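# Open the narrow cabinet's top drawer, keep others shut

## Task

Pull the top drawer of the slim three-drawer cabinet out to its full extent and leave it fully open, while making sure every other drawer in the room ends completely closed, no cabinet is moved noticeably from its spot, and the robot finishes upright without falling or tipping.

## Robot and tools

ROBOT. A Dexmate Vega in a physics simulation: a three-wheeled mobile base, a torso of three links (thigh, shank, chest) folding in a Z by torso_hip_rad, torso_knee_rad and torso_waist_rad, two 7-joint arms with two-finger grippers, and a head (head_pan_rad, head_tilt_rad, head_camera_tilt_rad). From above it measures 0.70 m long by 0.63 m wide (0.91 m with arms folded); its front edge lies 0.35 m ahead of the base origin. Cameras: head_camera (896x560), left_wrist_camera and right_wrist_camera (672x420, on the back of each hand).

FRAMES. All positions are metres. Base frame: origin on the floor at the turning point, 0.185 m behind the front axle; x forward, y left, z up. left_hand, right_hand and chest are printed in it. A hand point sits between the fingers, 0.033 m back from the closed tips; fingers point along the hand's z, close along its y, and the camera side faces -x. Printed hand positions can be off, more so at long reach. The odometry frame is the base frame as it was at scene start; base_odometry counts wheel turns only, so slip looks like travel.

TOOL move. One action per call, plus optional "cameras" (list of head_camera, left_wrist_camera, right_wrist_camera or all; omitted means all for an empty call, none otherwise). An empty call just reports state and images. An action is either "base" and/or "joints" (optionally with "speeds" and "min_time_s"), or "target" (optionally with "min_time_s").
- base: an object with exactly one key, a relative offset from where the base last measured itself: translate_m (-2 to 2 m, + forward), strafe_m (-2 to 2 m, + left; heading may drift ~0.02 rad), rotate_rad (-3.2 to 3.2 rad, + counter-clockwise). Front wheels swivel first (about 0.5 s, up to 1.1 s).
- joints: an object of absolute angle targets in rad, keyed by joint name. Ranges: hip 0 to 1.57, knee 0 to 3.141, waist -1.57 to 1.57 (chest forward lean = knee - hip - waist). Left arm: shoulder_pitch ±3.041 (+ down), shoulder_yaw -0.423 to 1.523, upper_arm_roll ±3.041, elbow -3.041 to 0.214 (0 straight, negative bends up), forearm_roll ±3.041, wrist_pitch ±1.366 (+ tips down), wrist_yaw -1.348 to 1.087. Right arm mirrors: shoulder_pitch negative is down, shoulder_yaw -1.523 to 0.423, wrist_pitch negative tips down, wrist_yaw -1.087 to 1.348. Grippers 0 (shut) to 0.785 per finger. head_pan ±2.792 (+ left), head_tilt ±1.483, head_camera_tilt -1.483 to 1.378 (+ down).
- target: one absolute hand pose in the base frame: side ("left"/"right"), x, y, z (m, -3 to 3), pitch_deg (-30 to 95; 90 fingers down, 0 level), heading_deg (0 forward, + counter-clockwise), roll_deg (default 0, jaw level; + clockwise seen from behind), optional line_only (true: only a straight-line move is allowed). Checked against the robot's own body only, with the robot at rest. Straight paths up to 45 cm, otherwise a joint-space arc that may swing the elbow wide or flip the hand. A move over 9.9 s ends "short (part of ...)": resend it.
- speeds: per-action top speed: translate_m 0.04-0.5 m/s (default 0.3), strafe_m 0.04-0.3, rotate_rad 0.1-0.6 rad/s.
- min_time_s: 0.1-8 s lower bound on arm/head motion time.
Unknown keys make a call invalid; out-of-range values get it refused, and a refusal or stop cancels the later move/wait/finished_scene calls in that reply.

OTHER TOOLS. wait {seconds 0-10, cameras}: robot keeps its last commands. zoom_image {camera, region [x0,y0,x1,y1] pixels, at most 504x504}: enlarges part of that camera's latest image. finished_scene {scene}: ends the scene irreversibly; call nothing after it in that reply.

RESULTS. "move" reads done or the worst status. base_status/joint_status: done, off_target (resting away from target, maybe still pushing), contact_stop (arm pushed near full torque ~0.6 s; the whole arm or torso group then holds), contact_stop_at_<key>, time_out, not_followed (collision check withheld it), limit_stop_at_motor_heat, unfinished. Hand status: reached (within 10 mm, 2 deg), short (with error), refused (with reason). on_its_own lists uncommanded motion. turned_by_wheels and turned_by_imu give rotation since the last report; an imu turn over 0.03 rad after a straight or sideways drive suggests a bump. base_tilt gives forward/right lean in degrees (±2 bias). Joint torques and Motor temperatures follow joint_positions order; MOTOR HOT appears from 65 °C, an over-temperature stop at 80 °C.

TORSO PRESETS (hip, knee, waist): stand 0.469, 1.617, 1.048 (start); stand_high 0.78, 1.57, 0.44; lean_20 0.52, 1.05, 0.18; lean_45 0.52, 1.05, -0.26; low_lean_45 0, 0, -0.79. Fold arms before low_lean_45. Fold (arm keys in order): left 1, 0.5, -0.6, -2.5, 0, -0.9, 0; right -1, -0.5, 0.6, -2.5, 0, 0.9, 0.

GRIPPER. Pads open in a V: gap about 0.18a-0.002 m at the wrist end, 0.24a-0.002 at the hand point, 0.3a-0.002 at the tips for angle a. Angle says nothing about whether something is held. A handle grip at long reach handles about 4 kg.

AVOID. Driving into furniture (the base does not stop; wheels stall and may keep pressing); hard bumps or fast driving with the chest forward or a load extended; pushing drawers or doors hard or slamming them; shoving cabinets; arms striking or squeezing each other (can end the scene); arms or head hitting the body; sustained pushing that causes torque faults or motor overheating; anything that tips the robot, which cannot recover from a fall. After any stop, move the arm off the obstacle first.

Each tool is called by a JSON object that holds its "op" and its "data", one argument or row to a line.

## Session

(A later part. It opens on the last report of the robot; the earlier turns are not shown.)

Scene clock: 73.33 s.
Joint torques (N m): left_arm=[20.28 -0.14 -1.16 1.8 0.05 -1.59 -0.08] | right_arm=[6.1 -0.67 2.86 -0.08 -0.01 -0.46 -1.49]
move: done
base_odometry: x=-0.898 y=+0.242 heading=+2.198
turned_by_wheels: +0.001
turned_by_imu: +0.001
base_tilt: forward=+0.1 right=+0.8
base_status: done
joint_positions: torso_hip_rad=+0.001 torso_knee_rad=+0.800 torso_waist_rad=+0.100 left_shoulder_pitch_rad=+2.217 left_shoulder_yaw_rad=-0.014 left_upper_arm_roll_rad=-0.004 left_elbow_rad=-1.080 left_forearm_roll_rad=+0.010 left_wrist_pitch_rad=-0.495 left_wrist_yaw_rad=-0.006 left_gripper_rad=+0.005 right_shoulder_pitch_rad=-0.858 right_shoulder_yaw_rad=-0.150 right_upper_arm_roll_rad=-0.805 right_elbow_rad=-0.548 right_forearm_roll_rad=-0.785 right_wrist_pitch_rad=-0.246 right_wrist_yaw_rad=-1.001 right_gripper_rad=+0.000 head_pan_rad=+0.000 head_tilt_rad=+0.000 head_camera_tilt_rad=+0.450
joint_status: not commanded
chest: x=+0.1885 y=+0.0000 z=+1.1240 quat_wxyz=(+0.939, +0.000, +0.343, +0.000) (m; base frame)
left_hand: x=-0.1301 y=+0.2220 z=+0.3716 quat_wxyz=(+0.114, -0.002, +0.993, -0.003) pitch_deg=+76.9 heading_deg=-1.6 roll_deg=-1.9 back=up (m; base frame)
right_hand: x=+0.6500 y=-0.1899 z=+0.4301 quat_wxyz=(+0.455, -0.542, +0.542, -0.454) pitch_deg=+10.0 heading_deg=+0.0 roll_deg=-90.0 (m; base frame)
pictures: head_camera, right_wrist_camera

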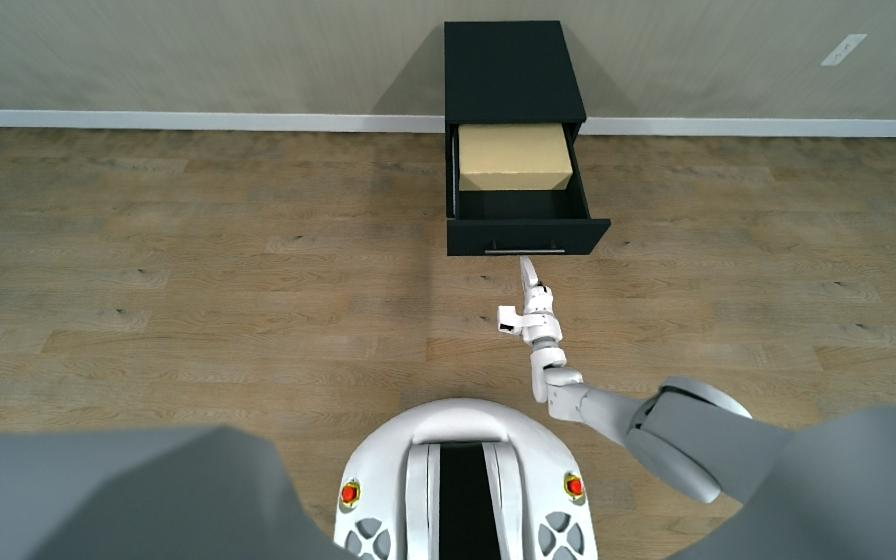

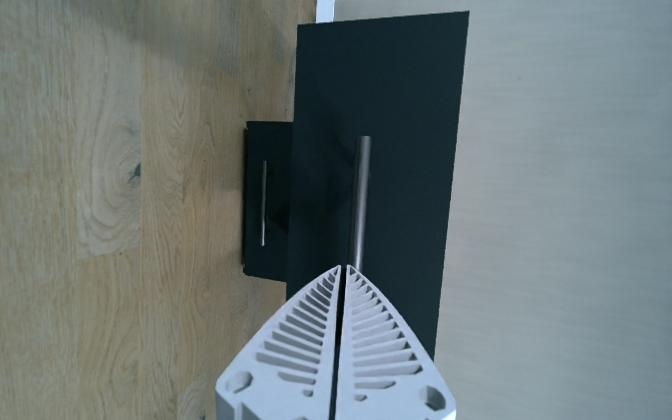

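{"op": "move", "data": {
  "joints": {"right_gripper_rad": 0.35}
}}

{"op": "move", "data": {
  "base": {"translate_m": 0.045},
  "speeds": {"translate_m": 0.1},
  "cameras": ["head_camera", "right_wrist_camera"]
}}

{"op": "move", "data": {
  "joints": {"right_gripper_rad": 0.0},
  "cameras": ["head_camera", "right_wrist_camera"]
}}

{"op": "move", "data": {
  "base": {"translate_m": -0.04},
  "speeds": {"translate_m": 0.05},
  "cameras": ["head_camera", "right_wrist_camera"]
}}

Scene clock: 74.73 s.
Joint torques (N m): left_arm=[19.94 -0.47 -0.89 1.45 0.22 -0.3 0.36] | right_arm=[5.81 -1.87 2.57 -0.91 -0.06 0.26 -1.58]
move: done
base_odometry: x=-0.898 y=+0.242 heading=+2.198
turned_by_wheels: +0.000
turned_by_imu: +0.000
base_tilt: forward=+0.1 right=+0.7
base_status: not commanded
joint_positions: torso_hip_rad=+0.001 torso_knee_rad=+0.800 torso_waist_rad=+0.100 left_shoulder_pitch_rad=+2.217 left_shoulder_yaw_rad=-0.014 left_upper_arm_roll_rad=-0.004 left_elbow_rad=-1.080 left_forearm_roll_rad=+0.010 left_wrist_pitch_rad=-0.495 left_wrist_yaw_rad=-0.006 left_gripper_rad=+0.005 right_shoulder_pitch_rad=-0.858 right_shoulder_yaw_rad=-0.150 right_upper_arm_roll_rad=-0.805 right_elbow_rad=-0.548 right_forearm_roll_rad=-0.785 right_wrist_pitch_rad=-0.246 right_wrist_yaw_rad=-1.001 right_gripper_rad=+0.350 head_pan_rad=+0.000 head_tilt_rad=+0.000 head_camera_tilt_rad=+0.450
joint_status: all done
chest: x=+0.1885 y=+0.0000 z=+1.1240 quat_wxyz=(+0.939, +0.000, +0.343, +0.000) (m; base frame)
left_hand: x=-0.1301 y=+0.2220 z=+0.3716 quat_wxyz=(+0.114, -0.002, +0.993, -0.003) pitch_deg=+76.9 heading_deg=-1.6 roll_deg=-1.9 back=up (m; base frame)
right_hand: x=+0.6500 y=-0.1899 z=+0.4301 quat_wxyz=(+0.455, -0.542, +0.542, -0.454) pitch_deg=+10.0 heading_deg=+0.0 roll_deg=-90.0 (m; base frame)
pictures: none

Scene clock: 76.23 s.
Joint torques (N m): left_arm=[19.27 -0.9 -0.7 2.94 0.18 -1.05 -0.05] | right_arm=[7.73 -2.06 3.13 -2.38 -0.1 -0.35 -1.7]
move: done
base_odometry: x=-0.924 y=+0.278 heading=+2.199
turned_by_wheels: +0.000
turned_by_imu: +0.000
base_tilt: forward=+0.1 right=+0.7
base_status: done
joint_positions: torso_hip_rad=+0.001 torso_knee_rad=+0.800 torso_waist_rad=+0.100 left_shoulder_pitch_rad=+2.217 left_shoulder_yaw_rad=-0.014 left_upper_arm_roll_rad=-0.004 left_elbow_rad=-1.080 left_forearm_roll_rad=+0.010 left_wrist_pitch_rad=-0.495 left_wrist_yaw_rad=-0.006 left_gripper_rad=+0.005 right_shoulder_pitch_rad=-0.858 right_shoulder_yaw_rad=-0.150 right_upper_arm_roll_rad=-0.805 right_elbow_rad=-0.548 right_forearm_roll_rad=-0.785 right_wrist_pitch_rad=-0.246 right_wrist_yaw_rad=-1.001 right_gripper_rad=+0.350 head_pan_rad=+0.000 head_tilt_rad=+0.000 head_camera_tilt_rad=+0.450
joint_status: not commanded
chest: x=+0.1886 y=+0.0000 z=+1.1240 quat_wxyz=(+0.939, +0.000, +0.343, +0.000) (m; base frame)
left_hand: x=-0.1302 y=+0.2220 z=+0.3716 quat_wxyz=(+0.114, -0.002, +0.993, -0.003) pitch_deg=+76.9 heading_deg=-1.6 roll_deg=-1.9 back=up (m; base frame)
right_hand: x=+0.6500 y=-0.1899 z=+0.4300 quat_wxyz=(+0.455, -0.542, +0.542, -0.454) pitch_deg=+10.0 heading_deg=+0.0 roll_deg=-90.0 (m; base frame)
pictures: head_camera, right_wrist_camera

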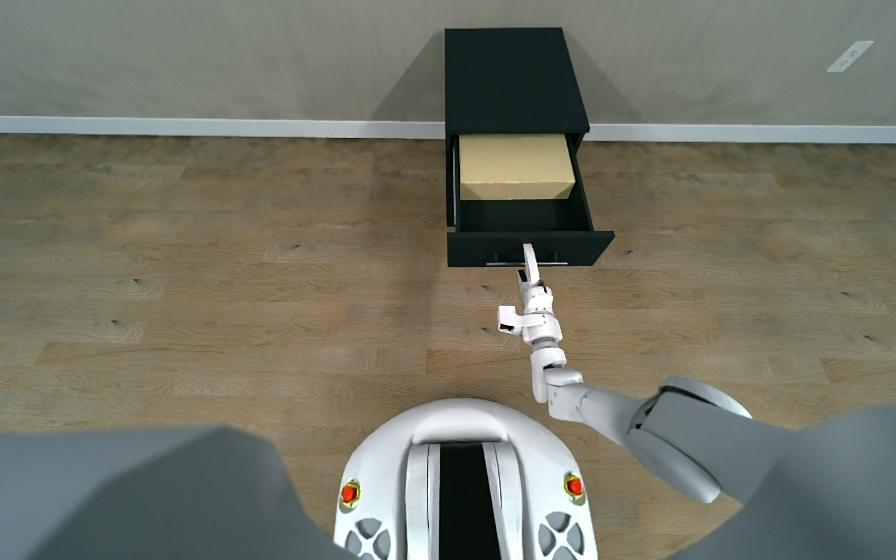

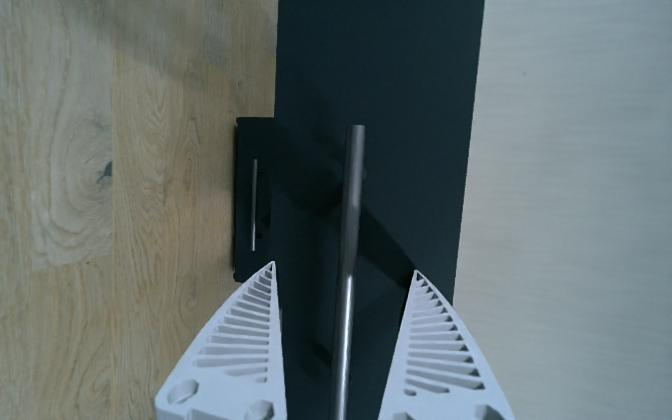

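Scene clock: 77.13 s.
Joint torques (N m): left_arm=[19.93 -0.2 -0.65 2.37 0.07 -0.29 -0.08] | right_arm=[7.34 -1.9 3.09 -1.67 -0.01 -0.33 -0.81]
move: done
base_odometry: x=-0.924 y=+0.278 heading=+2.199
turned_by_wheels: +0.000
turned_by_imu: +0.000
base_tilt: forward=+0.0 right=+0.7
base_status: not commanded
joint_positions: torso_hip_rad=+0.001 torso_knee_rad=+0.800 torso_waist_rad=+0.100 left_shoulder_pitch_rad=+2.217 left_shoulder_yaw_rad=-0.014 left_upper_arm_roll_rad=-0.004 left_elbow_rad=-1.080 left_forearm_roll_rad=+0.010 left_wrist_pitch_rad=-0.495 left_wrist_yaw_rad=-0.006 left_gripper_rad=+0.005 right_shoulder_pitch_rad=-0.858 right_shoulder_yaw_rad=-0.150 right_upper_arm_roll_rad=-0.805 right_elbow_rad=-0.548 right_forearm_roll_rad=-0.785 right_wrist_pitch_rad=-0.246 right_wrist_yaw_rad=-1.002 right_gripper_rad=+0.000 head_pan_rad=+0.000 head_tilt_rad=+0.000 head_camera_tilt_rad=+0.450
joint_status: all done
chest: x=+0.1886 y=+0.0000 z=+1.1240 quat_wxyz=(+0.939, +0.000, +0.343, +0.000) (m; base frame)
left_hand: x=-0.1302 y=+0.2220 z=+0.3716 quat_wxyz=(+0.114, -0.002, +0.993, -0.003) pitch_deg=+76.9 heading_deg=-1.6 roll_deg=-1.9 back=up (m; base frame)
right_hand: x=+0.6500 y=-0.1899 z=+0.4300 quat_wxyz=(+0.455, -0.542, +0.542, -0.454) pitch_deg=+10.0 heading_deg=+0.0 roll_deg=-90.0 (m; base frame)
pictures: head_camera, right_wrist_camera

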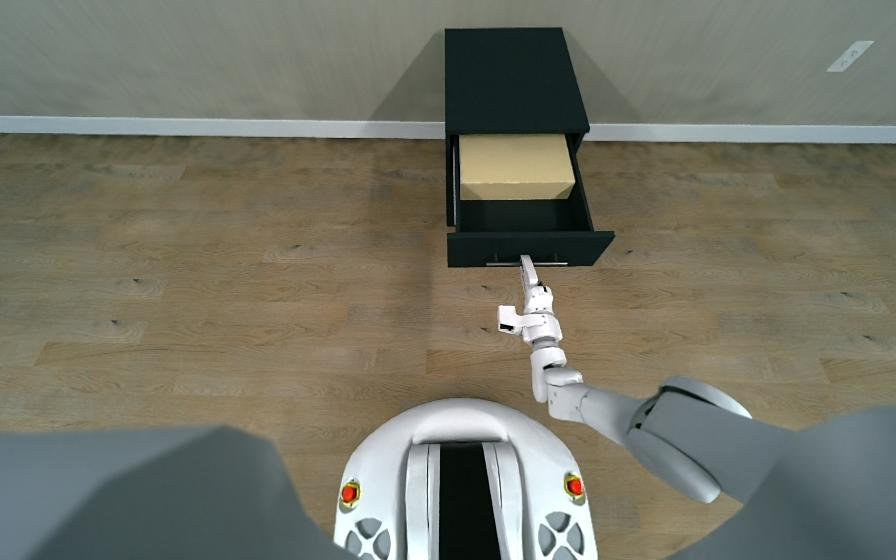

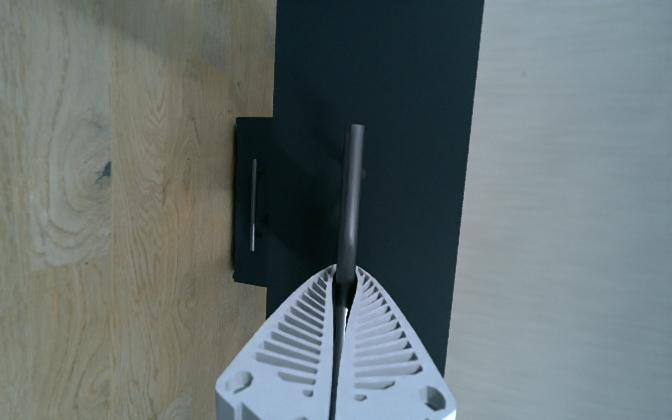

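Scene clock: 78.63 s.
Joint torques (N m): left_arm=[19.88 -0.93 -1.96 1.92 0 -0.35 -0.21] | right_arm=[3.91 -1.93 2.67 -0.33 -0.05 -0.14 -1.49]
move: done
base_odometry: x=-0.901 y=+0.246 heading=+2.199
turned_by_wheels: +0.001
turned_by_imu: +0.001
base_tilt: forward=+0.1 right=+0.7
base_status: done
joint_positions: torso_hip_rad=+0.001 torso_knee_rad=+0.800 torso_waist_rad=+0.100 left_shoulder_pitch_rad=+2.217 left_shoulder_yaw_rad=-0.014 left_upper_arm_roll_rad=-0.004 left_elbow_rad=-1.080 left_forearm_roll_rad=+0.010 left_wrist_pitch_rad=-0.495 left_wrist_yaw_rad=-0.006 left_gripper_rad=+0.005 right_shoulder_pitch_rad=-0.858 right_shoulder_yaw_rad=-0.150 right_upper_arm_roll_rad=-0.805 right_elbow_rad=-0.548 right_forearm_roll_rad=-0.785 right_wrist_pitch_rad=-0.246 right_wrist_yaw_rad=-1.001 right_gripper_rad=+0.000 head_pan_rad=+0.000 head_tilt_rad=+0.000 head_camera_tilt_rad=+0.450
joint_status: not commanded
chest: x=+0.1885 y=+0.0000 z=+1.1240 quat_wxyz=(+0.939, +0.000, +0.343, +0.000) (m; base frame)
left_hand: x=-0.1301 y=+0.2220 z=+0.3715 quat_wxyz=(+0.114, -0.002, +0.993, -0.003) pitch_deg=+76.9 heading_deg=-1.6 roll_deg=-1.9 back=up (m; base frame)
right_hand: x=+0.6500 y=-0.1899 z=+0.4301 quat_wxyz=(+0.455, -0.542, +0.542, -0.454) pitch_deg=+10.0 heading_deg=+0.0 roll_deg=-90.0 (m; base frame)
pictures: head_camera, right_wrist_camera

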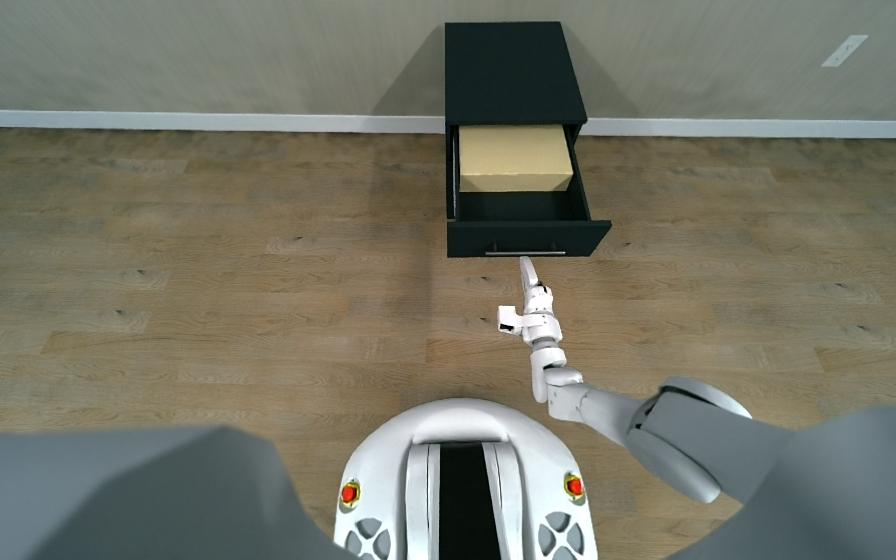

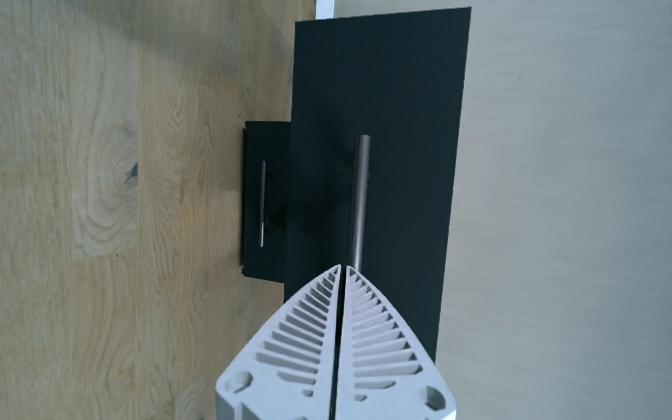

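{"op": "move", "data": {
  "base": {"translate_m": -0.15}
}}

{"op": "move", "data": {
  "target": {"side": "right", "x": 0.6, "y": -0.4, "z": 0.6, "pitch_deg": 0, "heading_deg": 0, "roll_deg": 0},
  "cameras": ["head_camera"]
}}

{"op": "zoom_image", "data": {
  "camera": "head_camera",
  "region": [560, 180, 720, 340]
}}

Scene clock: 80.97 s.
Joint torques (N m): left_arm=[19.41 0.21 -0.93 1.92 -0.1 -0.8 -0.21] | right_arm=[4.49 -2.01 2.3 -0.07 -0.15 0.37 -1.7]
move: done
base_odometry: x=-0.812 y=+0.125 heading=+2.200
turned_by_wheels: +0.001
turned_by_imu: +0.001
base_tilt: forward=+0.1 right=+0.8
base_status: done
joint_positions: torso_hip_rad=+0.001 torso_knee_rad=+0.800 torso_waist_rad=+0.100 left_shoulder_pitch_rad=+2.217 left_shoulder_yaw_rad=-0.014 left_upper_arm_roll_rad=-0.004 left_elbow_rad=-1.080 left_forearm_roll_rad=+0.010 left_wrist_pitch_rad=-0.495 left_wrist_yaw_rad=-0.006 left_gripper_rad=+0.005 right_shoulder_pitch_rad=-0.858 right_shoulder_yaw_rad=-0.150 right_upper_arm_roll_rad=-0.805 right_elbow_rad=-0.548 right_forearm_roll_rad=-0.785 right_wrist_pitch_rad=-0.246 right_wrist_yaw_rad=-1.001 right_gripper_rad=+0.000 head_pan_rad=+0.000 head_tilt_rad=+0.000 head_camera_tilt_rad=+0.450
joint_status: not commanded
chest: x=+0.1885 y=+0.0000 z=+1.1240 quat_wxyz=(+0.939, +0.000, +0.343, +0.000) (m; base frame)
left_hand: x=-0.1302 y=+0.2220 z=+0.3716 quat_wxyz=(+0.114, -0.002, +0.993, -0.003) pitch_deg=+76.9 heading_deg=-1.6 roll_deg=-1.9 back=up (m; base frame)
right_hand: x=+0.6500 y=-0.1899 z=+0.4301 quat_wxyz=(+0.455, -0.542, +0.542, -0.454) pitch_deg=+10.0 heading_deg=+0.0 roll_deg=-90.0 (m; base frame)
pictures: none

Scene clock: 89.17 s.
Joint torques (N m): left_arm=[20.17 -2.2 -1.27 2.28 -0.02 -0.27 0.13] | right_arm=[-8.62 -9.82 1.47 -2.85 0.36 2.58 0.24]
move: done
base_odometry: x=-0.812 y=+0.125 heading=+2.200
turned_by_wheels: +0.000
turned_by_imu: +0.000
base_tilt: forward=+0.1 right=+0.8
base_status: not commanded
joint_positions: torso_hip_rad=+0.001 torso_knee_rad=+0.800 torso_waist_rad=+0.100 left_shoulder_pitch_rad=+2.217 left_shoulder_yaw_rad=-0.014 left_upper_arm_roll_rad=-0.004 left_elbow_rad=-1.080 left_forearm_roll_rad=+0.010 left_wrist_pitch_rad=-0.495 left_wrist_yaw_rad=-0.006 left_gripper_rad=+0.005 right_shoulder_pitch_rad=-1.289 right_shoulder_yaw_rad=-0.722 right_upper_arm_roll_rad=-0.555 right_elbow_rad=-1.092 right_forearm_roll_rad=+0.775 right_wrist_pitch_rad=+1.130 right_wrist_yaw_rad=-0.113 right_gripper_rad=+0.000 head_pan_rad=+0.000 head_tilt_rad=+0.000 head_camera_tilt_rad=+0.450
joint_status: not commanded
chest: x=+0.1885 y=+0.0000 z=+1.1240 quat_wxyz=(+0.939, +0.000, +0.343, +0.000) (m; base frame)
left_hand: x=-0.1302 y=+0.2220 z=+0.3716 quat_wxyz=(+0.114, -0.002, +0.993, -0.003) pitch_deg=+76.9 heading_deg=-1.6 roll_deg=-1.9 back=up (m; base frame)
right_hand: x=+0.6003 y=-0.3999 z=+0.5998 quat_wxyz=(+0.707, -0.001, +0.707, -0.001) pitch_deg=+0.0 heading_deg=+0.0 roll_deg=-0.1 back=up (m; base frame)
right_hand_status: reached (straight line, planned for 6.9 s): 0 mm and 0.1 deg off.
pictures: head_camera

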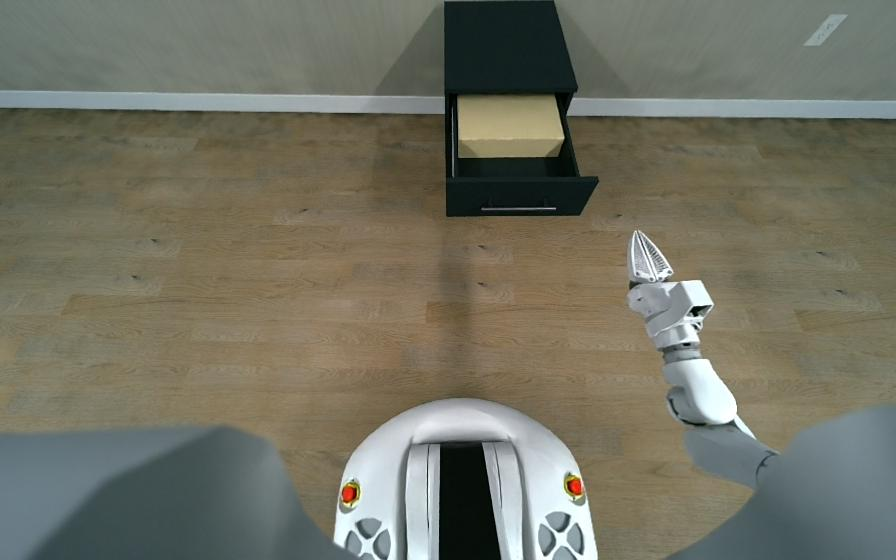

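Scaled by 3.150 from the camera's 896x560 image, which has a finer 960x600 frame.

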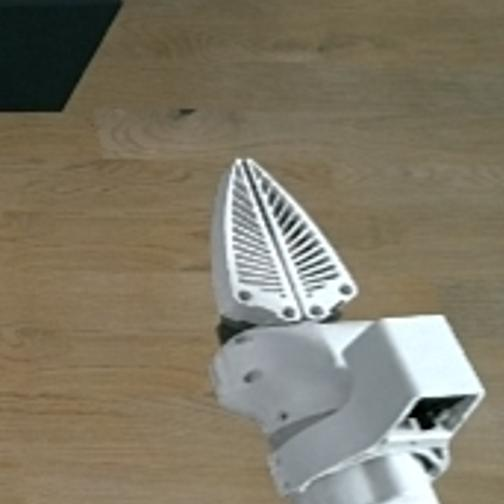

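{"op": "finished_scene", "data": {
  "scene": 1
}}

The scene is finished: the task was done.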